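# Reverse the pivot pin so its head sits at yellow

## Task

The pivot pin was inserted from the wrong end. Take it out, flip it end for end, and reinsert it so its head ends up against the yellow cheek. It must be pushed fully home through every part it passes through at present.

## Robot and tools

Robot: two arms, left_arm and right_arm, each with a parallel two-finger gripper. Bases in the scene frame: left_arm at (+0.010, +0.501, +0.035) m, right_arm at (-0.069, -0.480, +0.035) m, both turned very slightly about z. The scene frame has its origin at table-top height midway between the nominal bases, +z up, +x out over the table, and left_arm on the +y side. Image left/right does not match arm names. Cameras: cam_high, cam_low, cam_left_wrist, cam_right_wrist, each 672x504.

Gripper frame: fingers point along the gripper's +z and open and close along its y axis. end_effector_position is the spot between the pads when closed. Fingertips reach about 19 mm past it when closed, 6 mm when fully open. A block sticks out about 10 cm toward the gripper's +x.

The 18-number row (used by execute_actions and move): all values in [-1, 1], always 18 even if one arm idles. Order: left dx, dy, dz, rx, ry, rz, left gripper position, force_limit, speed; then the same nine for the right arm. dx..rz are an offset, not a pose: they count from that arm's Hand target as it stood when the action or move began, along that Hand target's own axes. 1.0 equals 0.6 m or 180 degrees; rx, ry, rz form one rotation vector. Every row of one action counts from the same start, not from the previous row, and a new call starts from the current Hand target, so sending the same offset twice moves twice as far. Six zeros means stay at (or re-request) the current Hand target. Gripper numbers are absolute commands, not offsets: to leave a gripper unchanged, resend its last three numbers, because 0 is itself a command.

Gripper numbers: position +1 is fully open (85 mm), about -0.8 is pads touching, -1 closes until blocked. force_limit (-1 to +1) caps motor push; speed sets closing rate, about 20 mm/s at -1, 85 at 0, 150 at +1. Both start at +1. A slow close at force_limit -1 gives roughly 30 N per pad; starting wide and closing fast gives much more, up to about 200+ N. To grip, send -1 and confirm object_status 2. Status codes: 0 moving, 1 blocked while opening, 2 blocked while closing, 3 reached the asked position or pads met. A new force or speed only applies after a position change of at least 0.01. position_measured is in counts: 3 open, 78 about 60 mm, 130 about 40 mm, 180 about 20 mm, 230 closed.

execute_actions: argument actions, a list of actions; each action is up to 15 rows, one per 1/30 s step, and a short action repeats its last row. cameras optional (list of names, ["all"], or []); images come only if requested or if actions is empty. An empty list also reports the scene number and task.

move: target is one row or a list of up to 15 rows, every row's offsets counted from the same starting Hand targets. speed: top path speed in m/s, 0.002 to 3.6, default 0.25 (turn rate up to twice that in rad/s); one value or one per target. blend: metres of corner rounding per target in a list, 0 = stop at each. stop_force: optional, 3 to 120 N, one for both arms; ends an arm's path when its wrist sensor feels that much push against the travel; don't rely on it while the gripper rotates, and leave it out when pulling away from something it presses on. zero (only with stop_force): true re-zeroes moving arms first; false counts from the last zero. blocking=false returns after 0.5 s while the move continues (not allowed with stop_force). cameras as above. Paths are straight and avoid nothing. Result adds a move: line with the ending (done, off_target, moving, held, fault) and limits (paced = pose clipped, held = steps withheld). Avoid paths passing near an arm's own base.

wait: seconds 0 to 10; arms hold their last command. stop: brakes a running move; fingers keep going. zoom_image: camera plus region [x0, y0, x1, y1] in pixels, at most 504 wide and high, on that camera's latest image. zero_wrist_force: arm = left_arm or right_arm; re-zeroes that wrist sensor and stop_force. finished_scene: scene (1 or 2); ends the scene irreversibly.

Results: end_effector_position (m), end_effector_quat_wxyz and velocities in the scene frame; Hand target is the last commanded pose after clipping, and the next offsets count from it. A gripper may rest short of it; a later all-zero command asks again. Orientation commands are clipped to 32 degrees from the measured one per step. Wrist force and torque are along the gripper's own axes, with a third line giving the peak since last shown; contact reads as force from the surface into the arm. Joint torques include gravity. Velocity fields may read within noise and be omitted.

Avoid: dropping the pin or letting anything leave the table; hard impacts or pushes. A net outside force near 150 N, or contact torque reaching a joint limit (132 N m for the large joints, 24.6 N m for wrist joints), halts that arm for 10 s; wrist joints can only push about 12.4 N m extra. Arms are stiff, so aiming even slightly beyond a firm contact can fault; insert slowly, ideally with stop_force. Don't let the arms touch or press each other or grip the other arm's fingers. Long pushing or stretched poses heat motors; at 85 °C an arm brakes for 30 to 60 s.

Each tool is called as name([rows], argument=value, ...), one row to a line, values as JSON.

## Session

execute_actions(actions=[])

Scene clock: 0.00 s.
left_arm: end_effector_position=(+0.4773, +0.2825, +0.2320) position_measured=3 object_status=3 end_effector_quat_wxyz=(+0.195, +0.890, -0.211, +0.355) | right_arm: end_effector_position=(+0.7859, -0.3512, +0.1215) position_measured=3 object_status=3 end_effector_quat_wxyz=(-0.097, +0.844, -0.183, +0.495)
Joint positions: left_arm=[-0.651 -1.614 2.453 -3.245 -1.614 -3.372] | right_arm=[3.588 -2.458 -1.568 0.329 1.193 -2.508]
Joint velocities: within noise
Joint torques (N m): no reading
Motor temperatures (°C): left_arm=[32 35 34 34 40 39] | right_arm=[30 37 29 33 39 47]
Wrist force (N): no reading
Wrist torque (N m): no reading
Wrist force, peak (N): no reading
Hand target: left_arm +0.4773, +0.2825, +0.2320; +0.195, +0.890, -0.211, +0.355 | right_arm +0.7859, -0.3512, +0.1215; -0.097, +0.844, -0.183, +0.495
Tool commands: left_gripper/position=+1.0 left_gripper/force_limit=+1.0 left_gripper/speed=+1.0 right_gripper/position=+1.0 right_gripper/force_limit=+1.0 right_gripper/speed=+1.0

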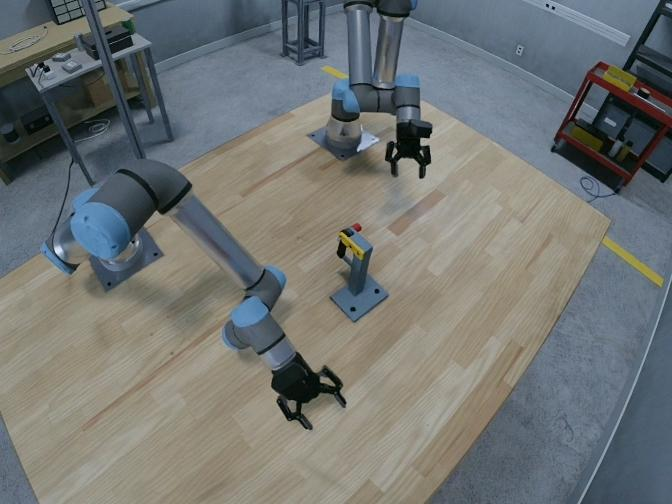

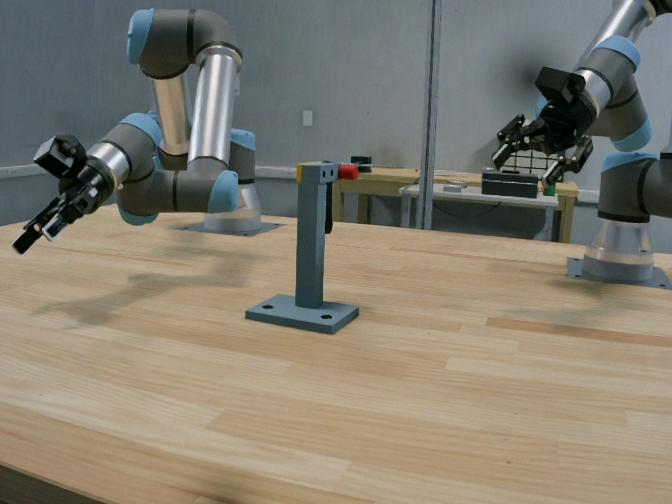

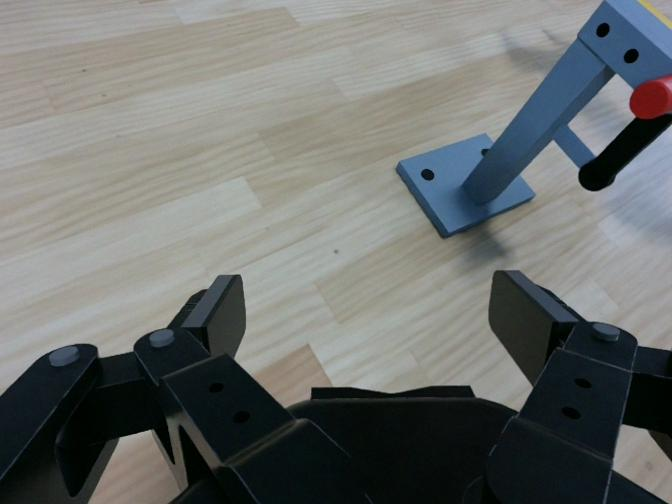

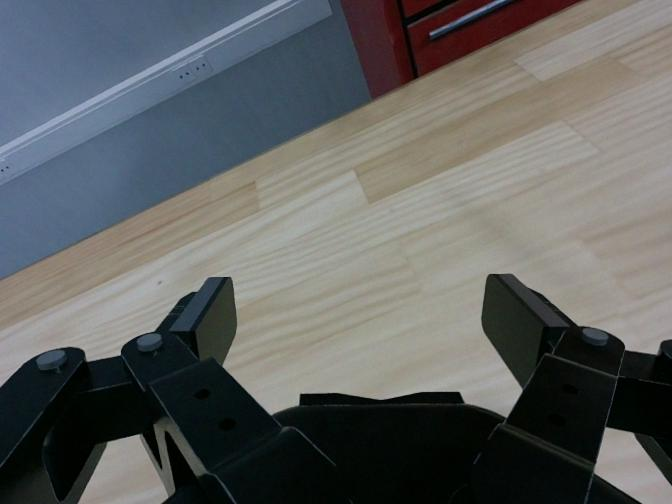

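move([
  [0.256,0.127,-0.058,-0.08,-0.157,0.161,-0.05,1,0,-0.148,-0.0147,-0.667,-0.0043,0.0278,-0.0602,1,-1,-1],
  [0.290,0.364,0.171,-0.1595,-0.3131,0.3213,-0.05,1,0,-0.386,-0.4445,-0.651,-0.0086,0.0555,-0.1203,1,-1,-1],
], speed=0.4, blend=[0.04,0], cameras=["all"])

Scene clock: 67.67 s.
left_arm: end_effector_position=(+0.5362, +0.0081, +0.3306) position_measured=135 object_status=3 end_effector_quat_wxyz=(+0.088, +0.670, -0.731, -0.096) | right_arm: end_effector_position=(+0.4001, -0.0065, +0.2199) position_measured=3 object_status=3 end_effector_quat_wxyz=(+0.025, +0.818, -0.036, +0.573)
Joint positions: left_arm=[-0.846 -0.851 0.646 -1.18 -1.755 -2.339] | right_arm=[4.557 -2.009 -2.007 -0.437 0.361 -1.847]
Joint torques (N m): left_arm=[1.85 -51.46 -32.81 -1.83 -1.6 -1.7] | right_arm=[-3.48 31.8 23.45 3.68 -0.12 -1.19]
Wrist force (N): left_arm=[-0.2 0.5 -0.4] | right_arm=[-0.8 0.1 0.1]
Wrist torque (N m): left_arm=[0.12 0.25 -0.04] | right_arm=[0.05 0.10 -0.13]
Wrist force, peak (N): left_arm=[1.9 -0.1 0.2] | right_arm=[0.4 1.6 -3.3]
Hand target: left_arm +0.5361, +0.0081, +0.3305; -0.088, -0.670, +0.731, +0.096 | right_arm +0.4001, -0.0065, +0.2199; +0.025, +0.818, -0.036, +0.573
Off the commanded pose: left_arm 0.000 m, 0 deg | right_arm 0.000 m, 0 deg.
move: done

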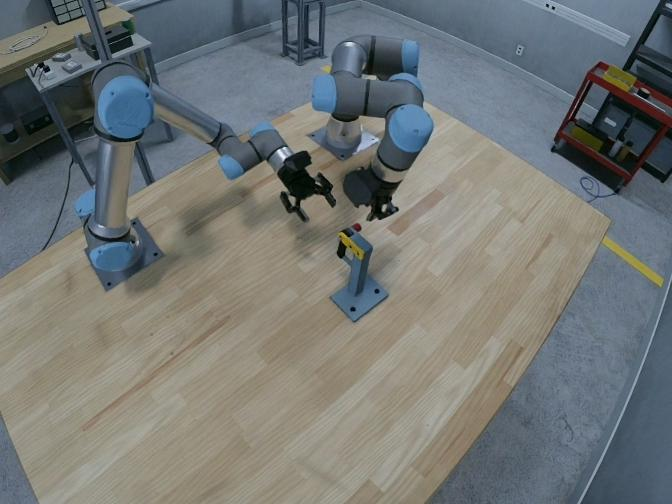

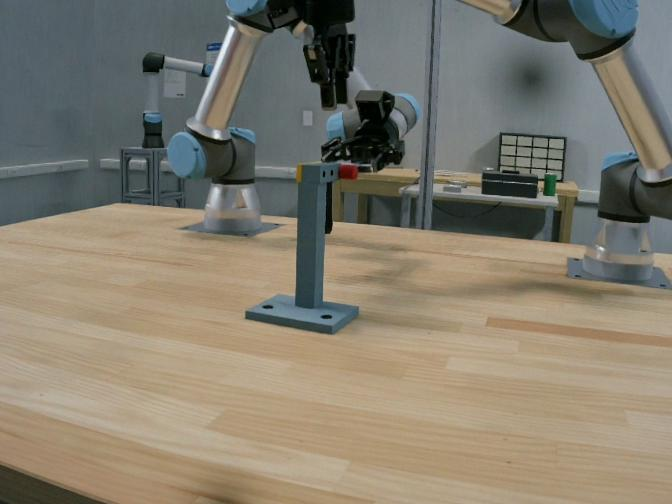

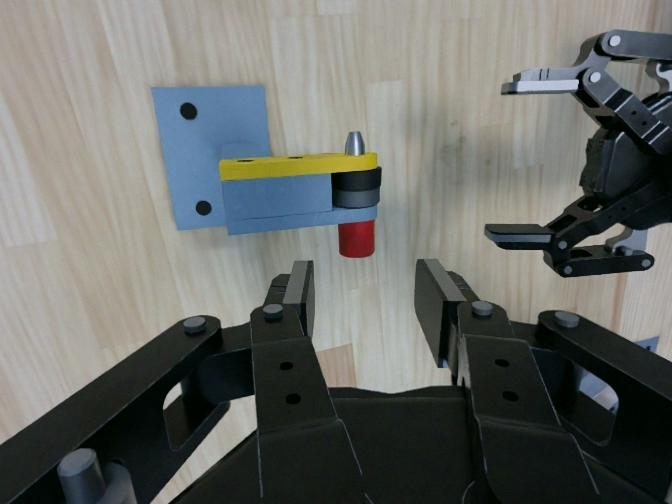

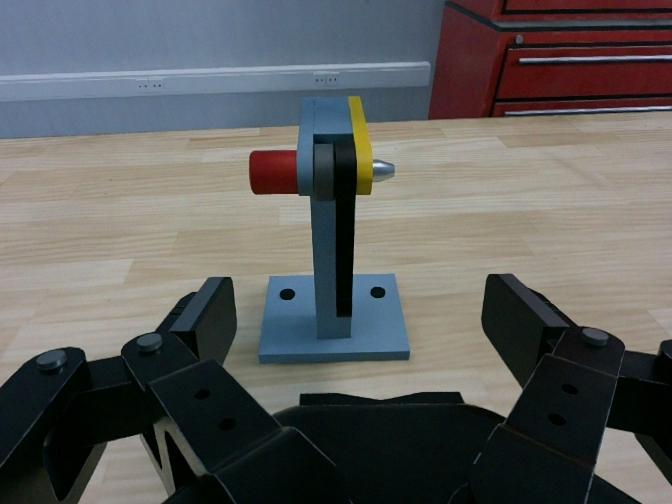

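move([
  [-0.0268,0.0062,0.1968,0,0.0027,-0.0102,-0.05,1,0,-0.0602,-0.005,0.1753,0.0099,0,-0.0036,1,-1,-1],
  [-0.0268,0.0062,0.1968,0,0.0027,-0.0102,-0.05,1,0,-0.0602,-0.005,0.1753,0.0099,0,-0.0036,-1,-1,-0.7],
], speed=0.15, cameras=["cam_left_wrist","cam_right_wrist"])

Scene clock: 144.53 s.
left_arm: end_effector_position=(+0.5035, +0.0269, +0.2174) position_measured=135 object_status=3 end_effector_quat_wxyz=(+0.090, +0.682, -0.720, -0.094) | right_arm: end_effector_position=(+0.4865, -0.0111, +0.1500) position_measured=206 object_status=0 end_effector_quat_wxyz=(+0.016, +0.819, -0.023, +0.574)
Joint positions: left_arm=[-0.862 -0.975 1.145 -1.564 -1.764 -2.388] | right_arm=[4.398 -2.301 -1.883 0.135 0.448 -2.286]
Joint torques (N m): left_arm=[9.47 -46.2 -14.33 -4.56 0.94 3.19] | right_arm=[5.13 40.76 15.48 4.13 -0.14 -1.21]
Wrist force (N): left_arm=[-0.7 0.6 -0.3] | right_arm=[-1.9 5.1 -6.2]
Wrist torque (N m): left_arm=[0.17 0.34 -0.11] | right_arm=[-0.01 -0.03 0.22]
Wrist force, peak (N): left_arm=[-0.3 0.6 -2.5] | right_arm=[-2.0 5.2 -6.1]
Hand target: left_arm +0.5035, +0.0269, +0.2174; +0.090, +0.682, -0.720, -0.094 | right_arm +0.4865, -0.0111, +0.1500; +0.016, +0.819, -0.023, +0.574
Off the commanded pose: left_arm 0.000 m, 0 deg | right_arm 0.000 m, 0 deg.
move: done
Images, in order (width x height): cam_left_wrist 672x504, cam_right_wrist 672x504.

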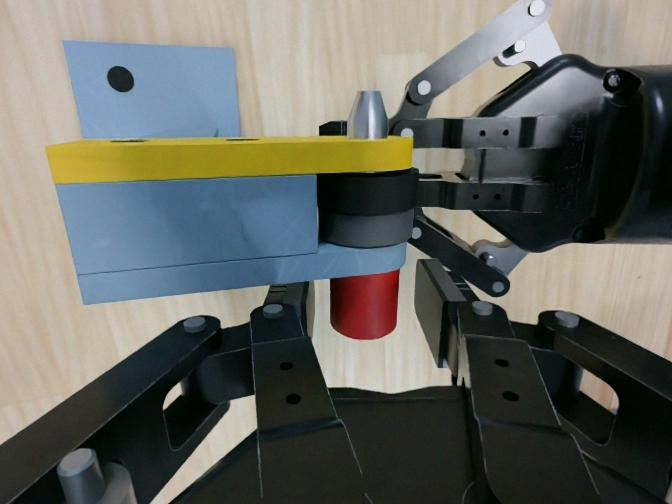

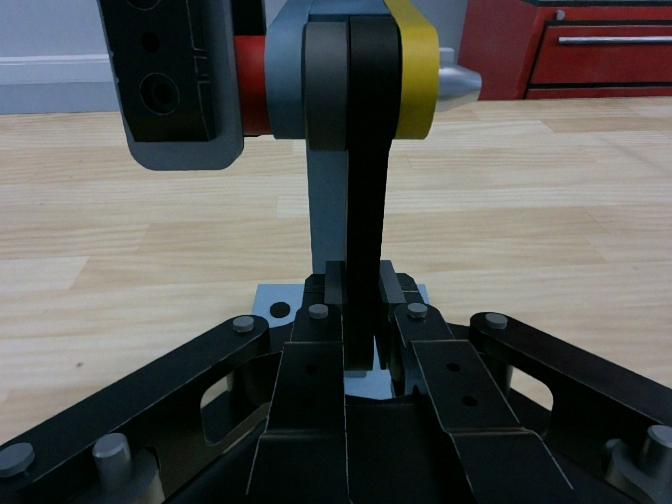

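move(target=[0,0,0,0,0,0,-1,-0.5,-0.8,0,0,0,0,0,0,-1,-1,-0.7])

Scene clock: 150.13 s.
left_arm: end_effector_position=(+0.5037, +0.0270, +0.2174) position_measured=175 object_status=2 end_effector_quat_wxyz=(+0.090, +0.682, -0.720, -0.094) | right_arm: end_effector_position=(+0.4865, -0.0111, +0.1500) position_measured=206 object_status=2 end_effector_quat_wxyz=(+0.016, +0.819, -0.023, +0.574)
Joint positions: left_arm=[-0.862 -0.975 1.145 -1.564 -1.764 -2.388] | right_arm=[4.398 -2.301 -1.883 0.135 0.448 -2.286]
Joint torques (N m): left_arm=[-1.81 -48.68 -13.78 2.16 -5.03 2.91] | right_arm=[5.62 46.68 15.49 0.92 0.27 -1.02]
Wrist force (N): left_arm=[0.1 -14.3 -5.1] | right_arm=[2.9 3.9 -6.2]
Wrist torque (N m): left_arm=[0.14 0.31 -0.15] | right_arm=[0.00 -0.13 0.21]
Wrist force, peak (N): left_arm=[0.1 -14.3 -5.1] | right_arm=[-2.4 5.6 -7.5]
Hand target: left_arm +0.5035, +0.0269, +0.2174; +0.090, +0.682, -0.720, -0.094 | right_arm +0.4865, -0.0111, +0.1500; +0.016, +0.819, -0.023, +0.574
Off the commanded pose: left_arm 0.000 m, 0 deg | right_arm 0.000 m, 0 deg.
move: done

move([
  [0,-0.0007,0,0,0,0,-1,-0.5,-0.8,0,0,0,0,0,0,-1,-1,-0.7],
  [-0.05,-0.0007,0,0,0,0,-1,-0.5,-0.8,0,0,0,0,0,0,-1,-1,-0.7],
], speed=0.04, stop_force=40, cameras=["cam_left_wrist","cam_right_wrist"])

Scene clock: 160.30 s.
left_arm: end_effector_position=(+0.5056, +0.0569, +0.2173) position_measured=175 object_status=2 end_effector_quat_wxyz=(+0.090, +0.682, -0.720, -0.094) | right_arm: end_effector_position=(+0.4865, -0.0111, +0.1500) position_measured=206 object_status=2 end_effector_quat_wxyz=(+0.016, +0.819, -0.023, +0.574)
Joint positions: left_arm=[-0.833 -1.019 1.215 -1.584 -1.759 -2.359] | right_arm=[4.398 -2.301 -1.883 0.135 0.448 -2.286]
Joint torques (N m): left_arm=[-7.98 -44.75 -33.22 0.09 -2.53 -2.5] | right_arm=[3.36 48.63 15.43 0.93 0.25 -0.87]
Wrist force (N): left_arm=[-1.5 -1.8 -0.8] | right_arm=[-1.2 4.1 -3.8]
Wrist torque (N m): left_arm=[0.08 0.43 -0.27] | right_arm=[0.01 -0.07 0.20]
Wrist force, peak (N): left_arm=[-0.1 -17.5 -5.7] | right_arm=[5.0 4.0 -7.1]
Hand target: left_arm +0.5056, +0.0569, +0.2173; +0.090, +0.682, -0.720, -0.094 | right_arm +0.4865, -0.0111, +0.1500; +0.016, +0.819, -0.023, +0.574
Off the commanded pose: left_arm 0.000 m, 0 deg | right_arm 0.000 m, 0 deg.
move: done
Images, in order (width x height): cam_left_wrist 672x504, cam_right_wrist 672x504.

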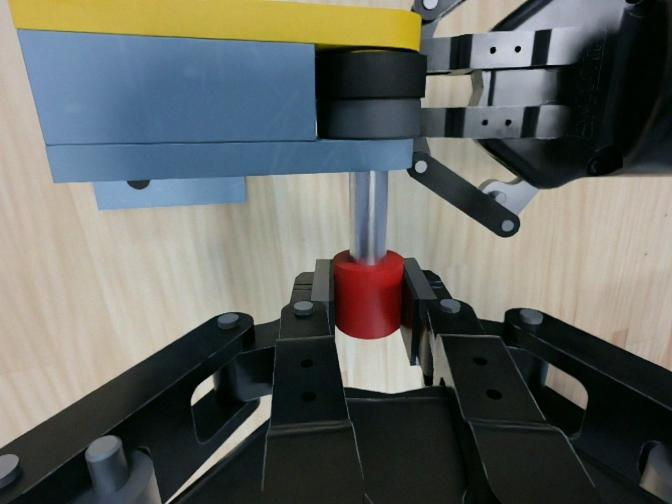

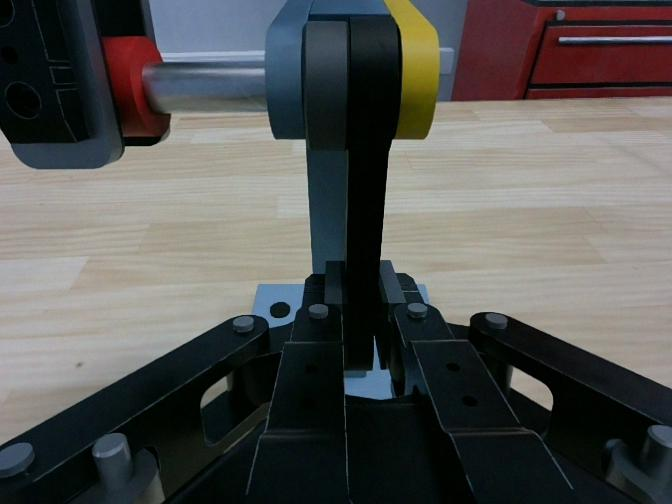

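move([
  [-0.08,0,0,0,0,0,-1,-0.5,-0.8,0,0,0,0,0,0,-1,-1,-0.7],
  [-0.08,0,-0.183,0,0,0,-1,-0.5,-0.8,0,0,0,0,0,0,-1,-1,-0.7],
  [0.09,0,-0.2,0,0,0.5,-1,-0.5,-0.8,0,0,0,0,0,0,-1,-1,-0.7],
  [0.263,0.0007,-0.183,0,0,0.9999,-1,-0.5,-0.8,0,0,0,0,0,0,-1,-1,-0.7],
  [0.263,0.0007,0,0,0,0.9999,-1,-0.5,-0.8,0,0,0,0,0,0,-1,-1,-0.7],
], speed=[0.05,0.25,0.6,0.6,0.12], blend=[0.005,0.02,0.02,0.005,0], cameras=["cam_left_wrist","cam_right_wrist"])

zoom_image(camera="cam_left_wrist", region=[300, 0, 450, 150])

zoom_image(camera="cam_right_wrist", region=[380, 0, 580, 200])

Scene clock: 181.43 s.
left_arm: end_effector_position=(+0.4966, -0.1007, +0.2177) position_measured=175 object_status=2 end_effector_quat_wxyz=(-0.094, +0.720, +0.682, -0.090) | right_arm: end_effector_position=(+0.4865, -0.0111, +0.1500) position_measured=206 object_status=2 end_effector_quat_wxyz=(+0.016, +0.819, -0.023, +0.574)
Joint positions: left_arm=[-0.968 -0.726 0.723 -1.412 -1.782 0.647] | right_arm=[4.398 -2.301 -1.883 0.135 0.448 -2.286]
Joint torques (N m): left_arm=[9.7 -57.14 -17.89 -2.05 -0.83 2.38] | right_arm=[2.57 42.71 15.51 4.84 -2.9 -0.58]
Wrist force (N): left_arm=[-0.9 1.1 1.0] | right_arm=[-3.8 4.2 -2.7]
Wrist torque (N m): left_arm=[-0.10 0.39 0.05] | right_arm=[0.01 0.01 0.18]
Wrist force, peak (N): left_arm=[-1.1 -0.5 4.3] | right_arm=[-3.1 4.6 -4.6]
Hand target: left_arm +0.4966, -0.1007, +0.2175; -0.094, +0.720, +0.682, -0.090 | right_arm +0.4865, -0.0111, +0.1500; +0.016, +0.819, -0.023, +0.574
Off the commanded pose: left_arm 0.000 m, 0 deg | right_arm 0.000 m, 0 deg.
elbow stopped short (left arm): the move would have taken joint 3 (elbow) straighter than the controller allows.
move: done
Images, in order (width x height): cam_left_wrist 672x504, cam_right_wrist 672x504.

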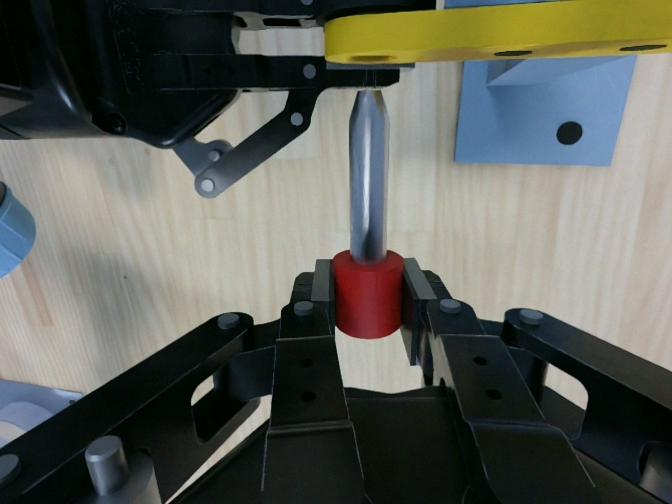

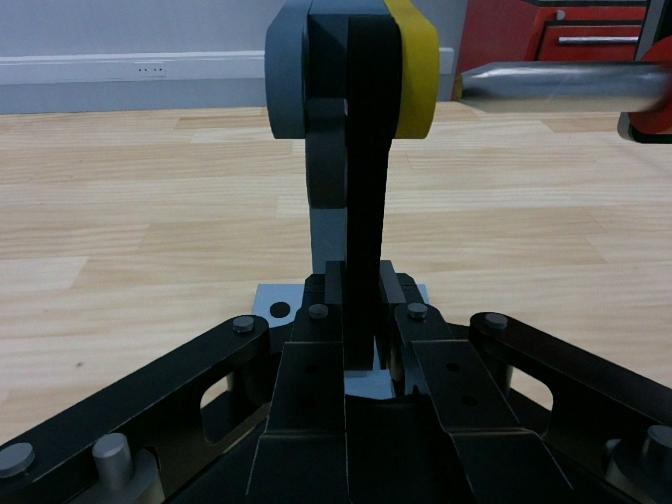

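Scaled by 3.360 from the camera's 672x504 image, which has a finer 960x720 frame.

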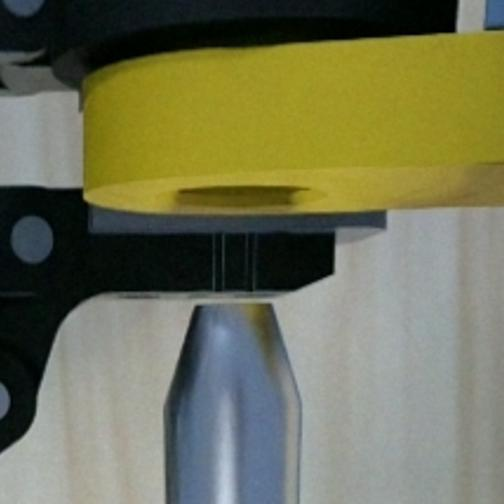

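Scaled by 2.520 from the camera's 672x504 image, which has a finer 960x720 frame.

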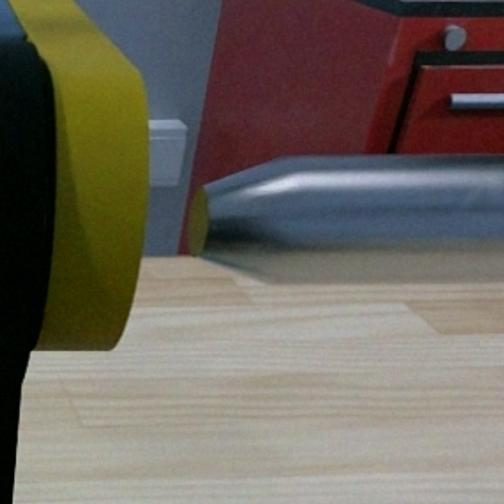

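zoom_image(camera="cam_right_wrist", region=[240, 0, 460, 300])

wait(seconds=0.1, cameras=["cam_right_wrist","cam_left_wrist","cam_low"])

zoom_image(camera="cam_low", region=[260, 130, 420, 290])

Scaled by 1.680 from the camera's 672x504 image, which has a finer 960x720 frame.

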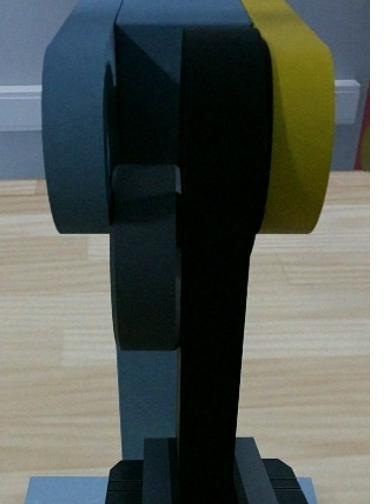

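Scene clock: 189.00 s.
left_arm: end_effector_position=(+0.4966, -0.1007, +0.2175) position_measured=175 object_status=2 end_effector_quat_wxyz=(-0.094, +0.720, +0.682, -0.090) | right_arm: end_effector_position=(+0.4865, -0.0111, +0.1500) position_measured=206 object_status=2 end_effector_quat_wxyz=(+0.016, +0.819, -0.023, +0.574)
Joint positions: left_arm=[-0.968 -0.726 0.723 -1.412 -1.782 0.647] | right_arm=[4.398 -2.301 -1.883 0.135 0.448 -2.286]
Joint torques (N m): left_arm=[9.53 -56.9 -15.39 -4.58 0.93 2.94] | right_arm=[1.64 42.61 15.65 4.92 -3.03 -0.41]
Wrist force (N): left_arm=[-0.9 1.2 1.3] | right_arm=[-3.7 4.3 -2.7]
Wrist torque (N m): left_arm=[-0.08 0.39 0.06] | right_arm=[0.02 0.01 0.18]
Wrist force, peak (N): left_arm=[-0.9 1.5 1.4] | right_arm=[-4.1 4.3 -2.7]
Hand target: left_arm +0.4966, -0.1007, +0.2175; -0.094, +0.720, +0.682, -0.090 | right_arm +0.4865, -0.0111, +0.1500; +0.016, +0.819, -0.023, +0.574
Tool commands: left_gripper/position=-1.0 left_gripper/force_limit=-0.5 left_gripper/speed=-0.8 right_gripper/position=-1.0 right_gripper/force_limit=-1.0 right_gripper/speed=-0.7
Off the commanded pose: left_arm 0.000 m, 0 deg | right_arm 0.000 m, 0 deg.
wait: 0.10 s; at rest from the start
Images, in order (width x height): cam_low 672x504, cam_left_wrist 672x504, cam_right_wrist 672x504.

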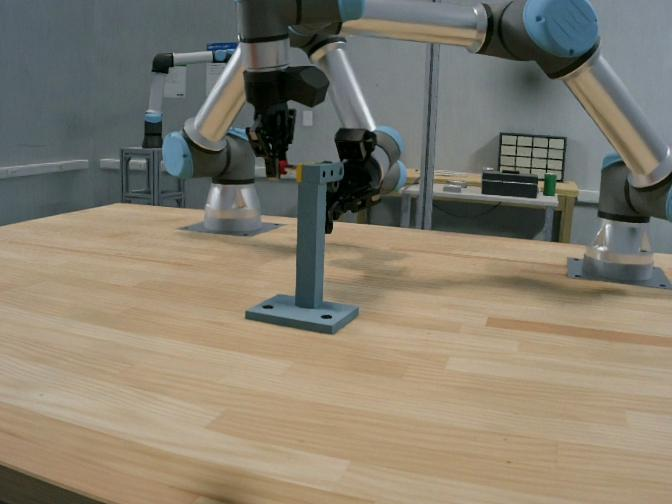

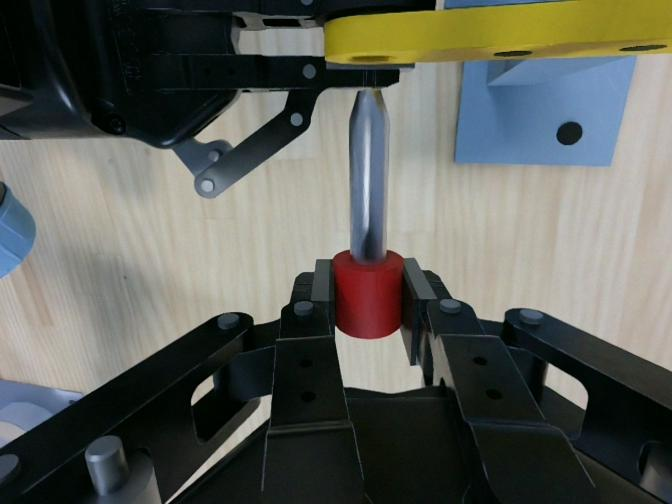

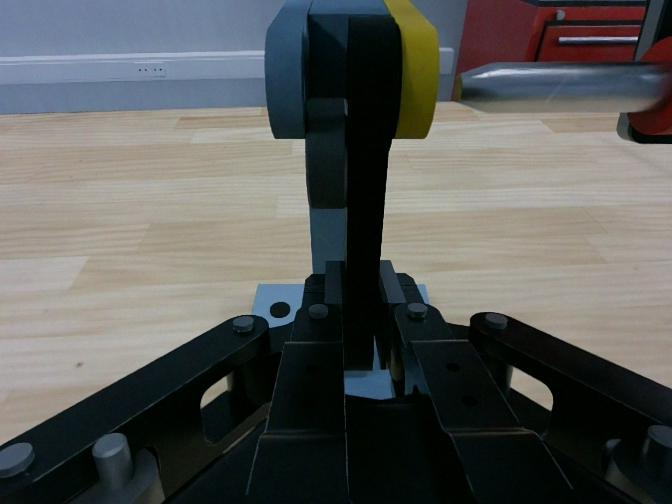

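Scaled by 3.150 from the camera's 672x504 image, which has a finer 960x720 frame.

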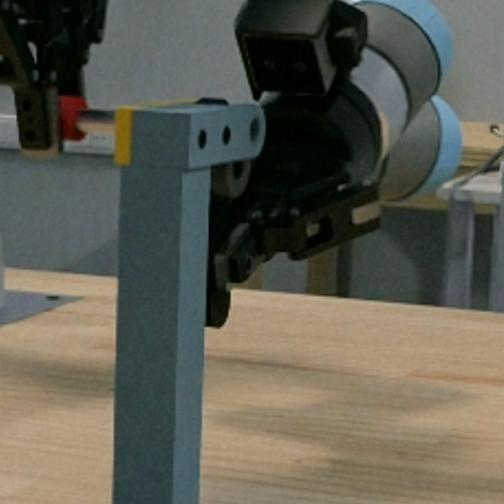

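move([
  [0,0.0014,0,0,0,0,-1,-0.5,-0.8,0,0,0,0,0,0,-1,-1,-0.7],
  [0.0485,0.0014,0,0,0,0,-1,-0.5,-0.8,0,0,0,0,0,0,-1,-1,-0.7],
], speed=0.02, stop_force=15, cameras=["cam_left_wrist","cam_right_wrist"])

zoom_image(camera="cam_right_wrist", region=[240, 0, 460, 300])

zoom_image(camera="cam_left_wrist", region=[280, 0, 480, 280])

Scene clock: 309.43 s.
left_arm: end_effector_position=(+0.4990, -0.0717, +0.2173) position_measured=175 object_status=2 end_effector_quat_wxyz=(-0.094, +0.720, +0.682, -0.090) | right_arm: end_effector_position=(+0.4865, -0.0111, +0.1500) position_measured=206 object_status=2 end_effector_quat_wxyz=(+0.016, +0.819, -0.023, +0.574)
Joint positions: left_arm=[-0.945 -0.792 0.84 -1.459 -1.778 0.67] | right_arm=[4.398 -2.301 -1.883 0.135 0.448 -2.286]
Joint torques (N m): left_arm=[-7.47 -51.6 -33.49 -1.24 -1.35 -2.24] | right_arm=[1.01 42.08 16.27 0.77 0.96 -0.55]
Wrist force (N): left_arm=[2.5 -3.1 -1.9] | right_arm=[-0.3 5.5 -8.3]
Wrist torque (N m): left_arm=[-0.11 0.47 -0.28] | right_arm=[-0.03 0.00 0.20]
Wrist force, peak (N): left_arm=[-11.9 -0.2 -0.6] | right_arm=[-0.2 5.6 -8.4]
Hand target: left_arm +0.4990, -0.0717, +0.2173; -0.094, +0.720, +0.682, -0.090 | right_arm +0.4865, -0.0111, +0.1500; +0.016, +0.819, -0.023, +0.574
Off the commanded pose: left_arm 0.000 m, 0 deg | right_arm 0.000 m, 0 deg.
move: done
Images, in order (width x height): cam_left_wrist 672x504, cam_right_wrist 672x504.

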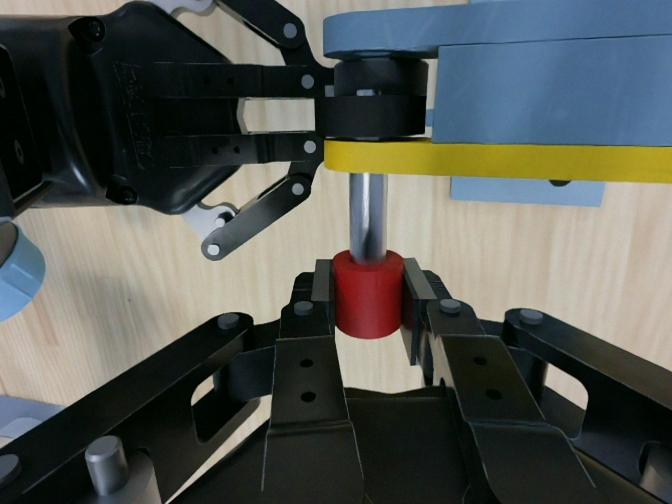

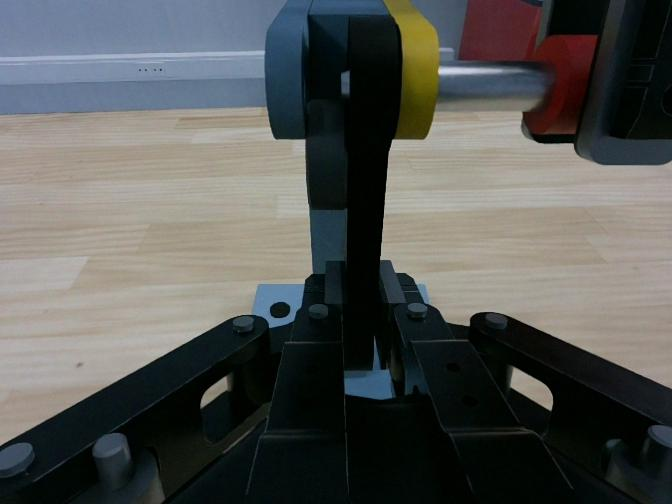

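Scaled by 1.680 from the camera's 672x504 image, which has a finer 960x720 frame.

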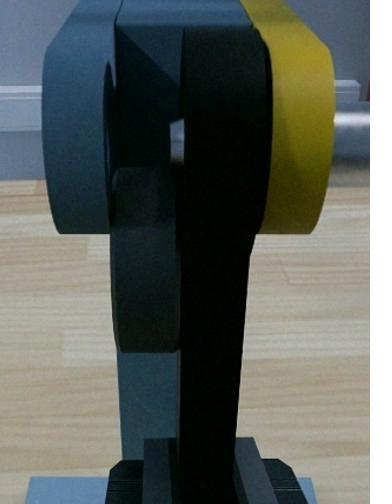

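Scaled by 1.800 from the camera's 672x504 image, which has a finer 960x720 frame.

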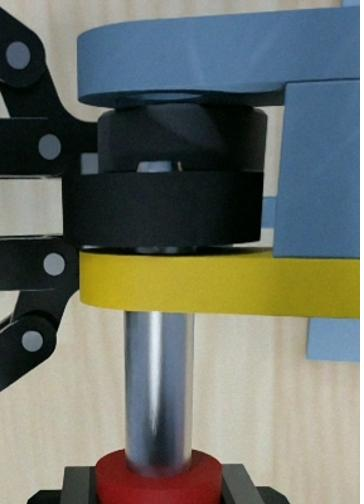

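move([
  [0,0,0,0,0,0,-0.05,1,-0.6,0,0,0,0,0,0,-1,-1,-0.7],
  [0,0,-0.2,0,0,0,-0.05,1,-0.6,0,0,0,0,0,0,-1,-1,-0.7],
  [0.4,-0.0178,-0.1953,0,0,0,-0.05,1,-0.6,0,0,0,0,0,0,-1,-1,-0.7],
  [0.4,-0.013,-0.0483,-0.0678,-0.4638,0.0611,-0.05,1,-0.6,0,0,0,0,0,0,-1,-1,-0.7],
  [0.2392,0.0192,0.0717,-0.0678,-0.4638,0.0611,-0.64,1,0,0,0,0,0,0,0,-1,-1,-0.7],
], speed=[0.1,0.2,0.4,0.5,0.2], blend=[0,0.02,0.03,0.01,0], cameras=["all"])

zoom_image(camera="cam_left_wrist", region=[200, 100, 520, 400])

Scene clock: 489.90 s.
left_arm: end_effector_position=(+0.5084, +0.1703, +0.2480) position_measured=135 object_status=3 end_effector_quat_wxyz=(+0.420, +0.574, +0.520, -0.473) | right_arm: end_effector_position=(+0.4865, -0.0111, +0.1500) position_measured=206 object_status=2 end_effector_quat_wxyz=(+0.016, +0.819, -0.023, +0.574)
Joint positions: left_arm=[-0.379 -0.961 1.955 -3.53 -2.783 0.566] | right_arm=[4.398 -2.301 -1.883 0.135 0.448 -2.286]
Joint torques (N m): left_arm=[0.58 -50.91 -5.12 -0.67 0.31 2.56] | right_arm=[0.08 41.14 16.8 0.63 0.93 -0.28]
Wrist force (N): left_arm=[-1.5 0.9 -1.3] | right_arm=[-0.5 5.0 -5.9]
Wrist torque (N m): left_arm=[-0.04 1.26 -0.40] | right_arm=[0.00 -0.01 0.19]
Wrist force, peak (N): left_arm=[-7.9 2.1 -2.8] | right_arm=[-0.2 5.9 -8.4]
Hand target: left_arm +0.5083, +0.1703, +0.2480; +0.420, +0.574, +0.520, -0.473 (not the last commanded pose) | right_arm +0.4865, -0.0111, +0.1500; +0.016, +0.819, -0.023, +0.574
Tool commands: left_gripper/position=-0.05 left_gripper/force_limit=+1.0 left_gripper/speed=-0.6 right_gripper/position=-1.0 right_gripper/force_limit=-1.0 right_gripper/speed=-0.7
Off the commanded pose: left_arm 0.124 m, 6 deg | right_arm 0.000 m, 0 deg.
move: held (left_arm; a check stopped the path); path passed 3 of 5 targets; target 5's new numbers were not sent; limits=held
pose unreachable (left arm): on one or more control steps of this call, first in action 0 (counted from 0), this arm could not follow its commanded pose, so it was not sent that pose on those steps. It may still have moved: this result reports where it is.
cause: moving toward the commanded pose would bring two parts of the arm too close to each other (its gripper and another part of the arm, with joints 4 (wrist 1) to 6 (wrist 3) between them, 12 mm apart when it was first held).

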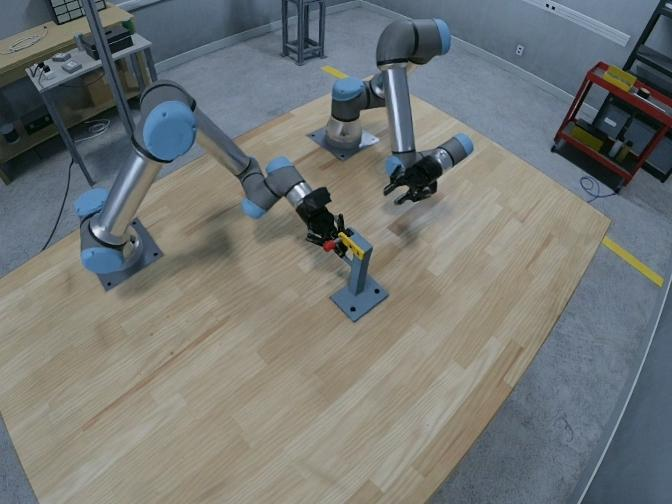

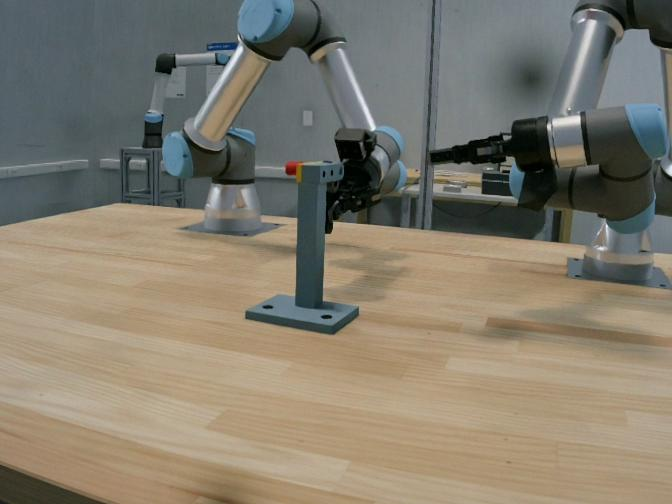

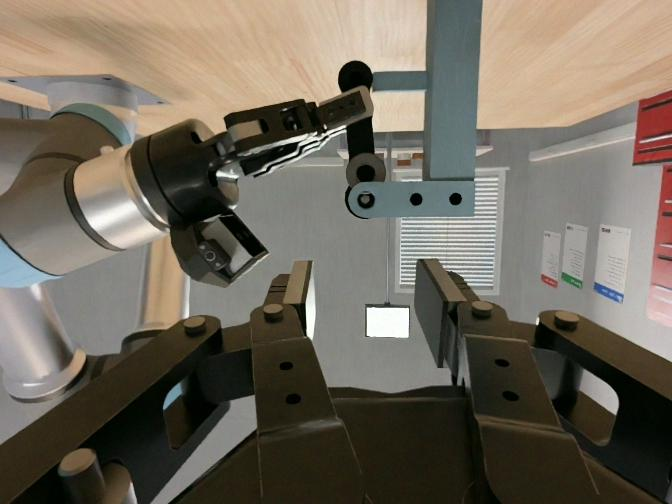

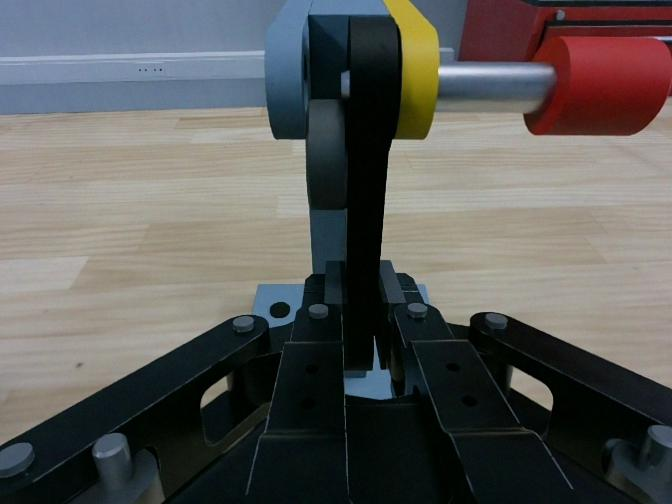

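Scaled by 1.575 from the camera's 672x504 image, which has a finer 960x720 frame.

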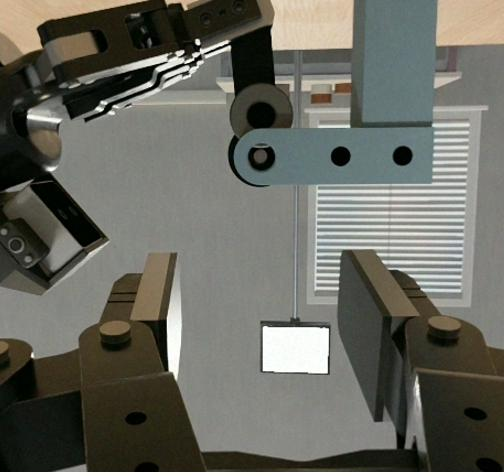

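move([
  [0,0,0,-0.0242,0.0133,0.4992,-0.64,1,0,0,0,0,0,0,0,-1,-1,-0.7],
  [0,0,0,-0.0483,0.0266,0.998,-0.64,1,0,0,0,0,0,0,0,-1,-1,-0.7],
  [0.09,0.0158,0.1852,-0.0483,0.0266,0.998,-0.64,1,0,0,0,0,0,0,0,-1,-1,-0.7],
], speed=[0.6,0.6,0.15], blend=[0.01,0.002,0], cameras=["all"])

zoom_image(camera="cam_left_wrist", region=[200, 50, 520, 350])

Scene clock: 535.33 s.
left_arm: end_effector_position=(+0.5067, +0.0719, +0.1728) position_measured=210 object_status=3 end_effector_quat_wxyz=(+0.486, +0.512, -0.538, +0.460) | right_arm: end_effector_position=(+0.4865, -0.0111, +0.1500) position_measured=206 object_status=2 end_effector_quat_wxyz=(+0.016, +0.819, -0.023, +0.574)
Joint positions: left_arm=[-0.552 -0.658 1.794 -4.071 -2.606 3.317] | right_arm=[4.398 -2.301 -1.883 0.135 0.448 -2.286]
Joint torques (N m): left_arm=[0.89 -49.65 -3.19 0.43 -1 3.37] | right_arm=[-1.66 40.62 16.49 0.63 0.93 -0.06]
Wrist force (N): left_arm=[0.0 -1.2 -0.3] | right_arm=[-0.3 4.8 -6.1]
Wrist torque (N m): left_arm=[-0.38 -0.01 0.15] | right_arm=[-0.01 -0.02 0.18]
Wrist force, peak (N): left_arm=[1.1 -1.1 -2.3] | right_arm=[-0.4 5.4 -5.9]
Hand target: left_arm +0.5067, +0.0719, +0.1728; +0.486, +0.512, -0.538, +0.460 | right_arm +0.4865, -0.0111, +0.1500; +0.016, +0.819, -0.023, +0.574
Off the commanded pose: left_arm 0.000 m, 0 deg | right_arm 0.000 m, 0 deg.
move: done; blend cut to 0 m at target 1

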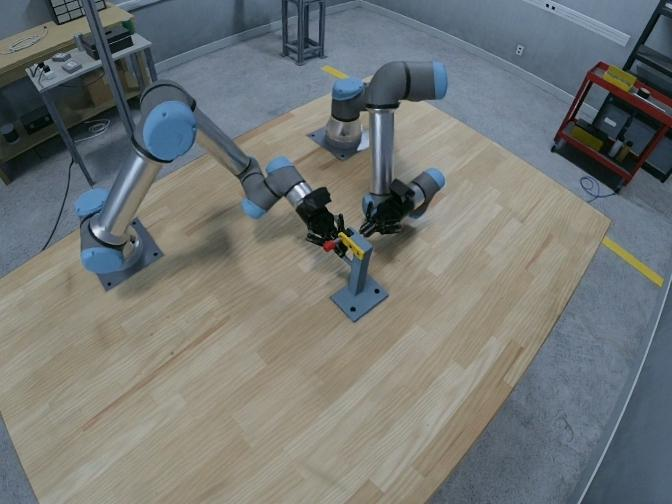

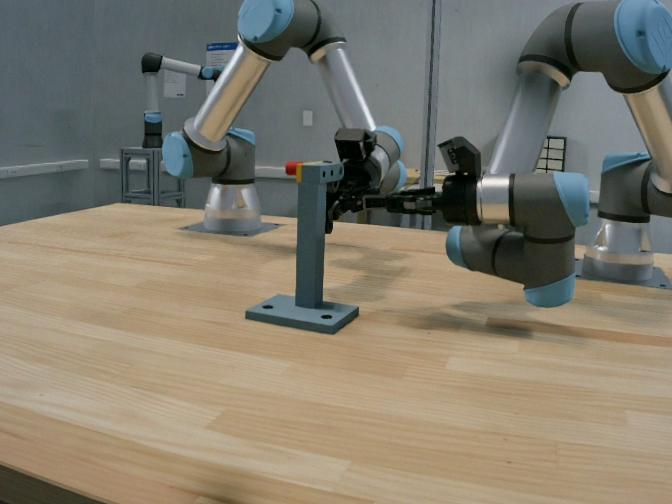

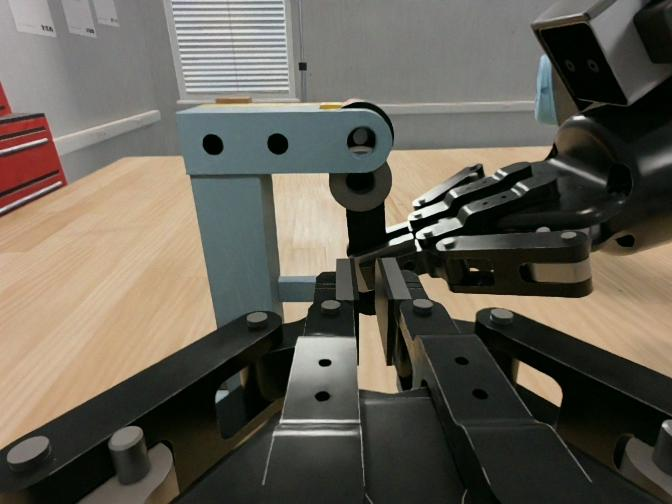

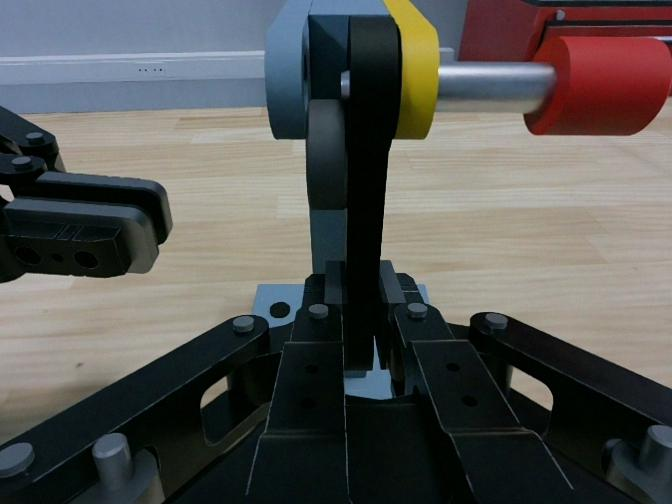

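Scaled by 1.575 from the camera's 672x504 image, which has a finer 960x720 frame.

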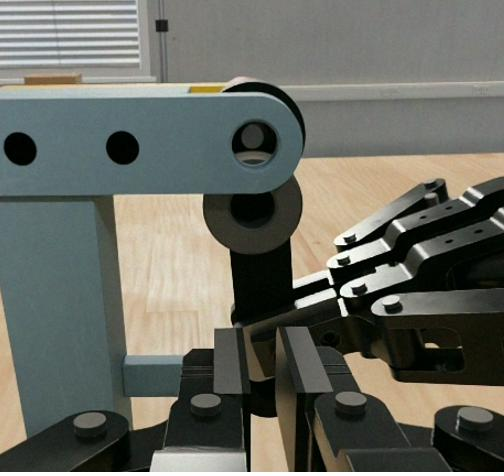

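zoom_image(camera="cam_left_wrist", region=[320, 150, 440, 280])

Scaled by 3.877 from the camera's 672x504 image, which has a finer 960x720 frame.

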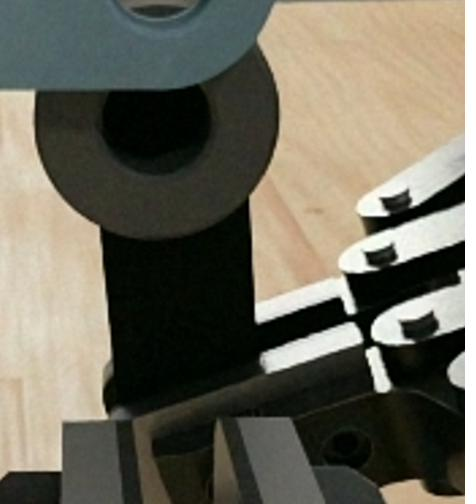

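move([
  [0.022,0.0008,0,0,0.0222,0,-0.185,1,0,0,0,0,0,0,0,-1,-1,-0.7],
  [0.0258,0.0008,0.0593,0,0.0222,0,-0.185,1,0,0,0,0,0,0,0,-1,-1,-0.7],
], speed=0.1, blend=[0.003,0], cameras=["cam_left_wrist","cam_right_wrist"])

zoom_image(camera="cam_left_wrist", region=[280, 120, 460, 330])

zoom_image(camera="cam_right_wrist", region=[180, 60, 420, 300])

Scene clock: 626.13 s.
left_arm: end_effector_position=(+0.5044, +0.0349, +0.1843) position_measured=152 object_status=3 end_effector_quat_wxyz=(+0.505, +0.496, -0.521, +0.477) end_effector_velocity=(-0.001, +0.002, -0.001) end_effector_angular_velocity=(+0.002, +0.003, +0.000) | right_arm: end_effector_position=(+0.4865, -0.0111, +0.1500) position_measured=206 object_status=2 end_effector_quat_wxyz=(+0.016, +0.819, -0.023, +0.574)
Joint positions: left_arm=[-0.61 -0.614 1.711 -4.175 -2.556 3.191] | right_arm=[4.398 -2.301 -1.883 0.135 0.448 -2.286]
Joint velocities: left_arm=[0.002 -0.001 0.005 -0.001 -0.003 0] | right_arm=[within noise]
Joint torques (N m): left_arm=[9.5 -61.81 -2.47 -3.53 -2.01 0.22] | right_arm=[-2.32 42.84 16.55 0.5 0.87 0.15]
Wrist force (N): left_arm=[0.1 -1.0 -0.3] | right_arm=[-0.1 5.0 -6.0]
Wrist torque (N m): left_arm=[-0.42 0.01 0.21] | right_arm=[0.00 -0.04 0.18]
Wrist force, peak (N): left_arm=[0.1 -1.2 -1.8] | right_arm=[-0.3 5.1 -6.0]
Hand target: left_arm +0.5044, +0.0349, +0.1844; +0.505, +0.496, -0.521, +0.477 | right_arm +0.4865, -0.0111, +0.1500; +0.016, +0.819, -0.023, +0.574
Off the commanded pose: left_arm 0.000 m, 0 deg | right_arm 0.000 m, 0 deg.
move: done
Images, in order (width x height): cam_left_wrist 672x504, cam_right_wrist 672x504.

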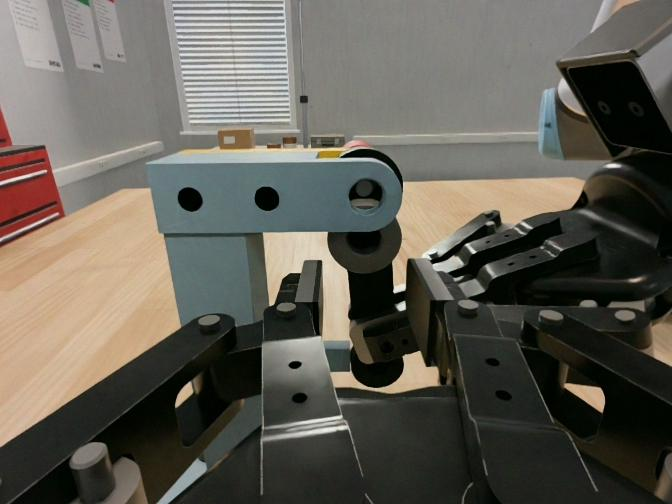

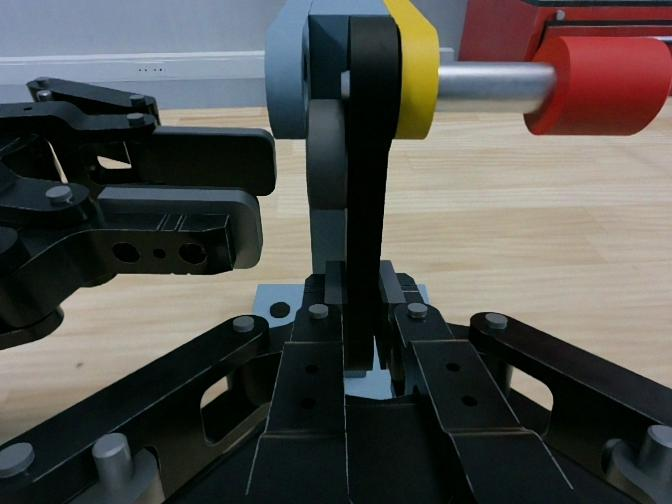

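Scaled by 2.400 from the camera's 672x504 image, which has a finer 960x720 frame.

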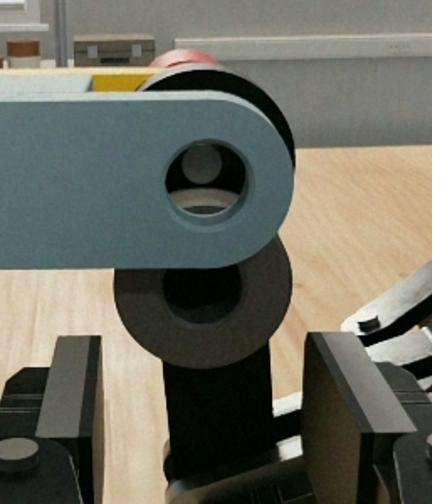

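Scaled by 2.100 from the camera's 672x504 image, which has a finer 960x720 frame.

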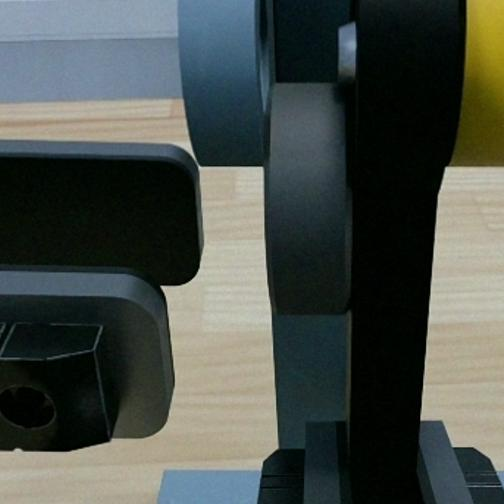

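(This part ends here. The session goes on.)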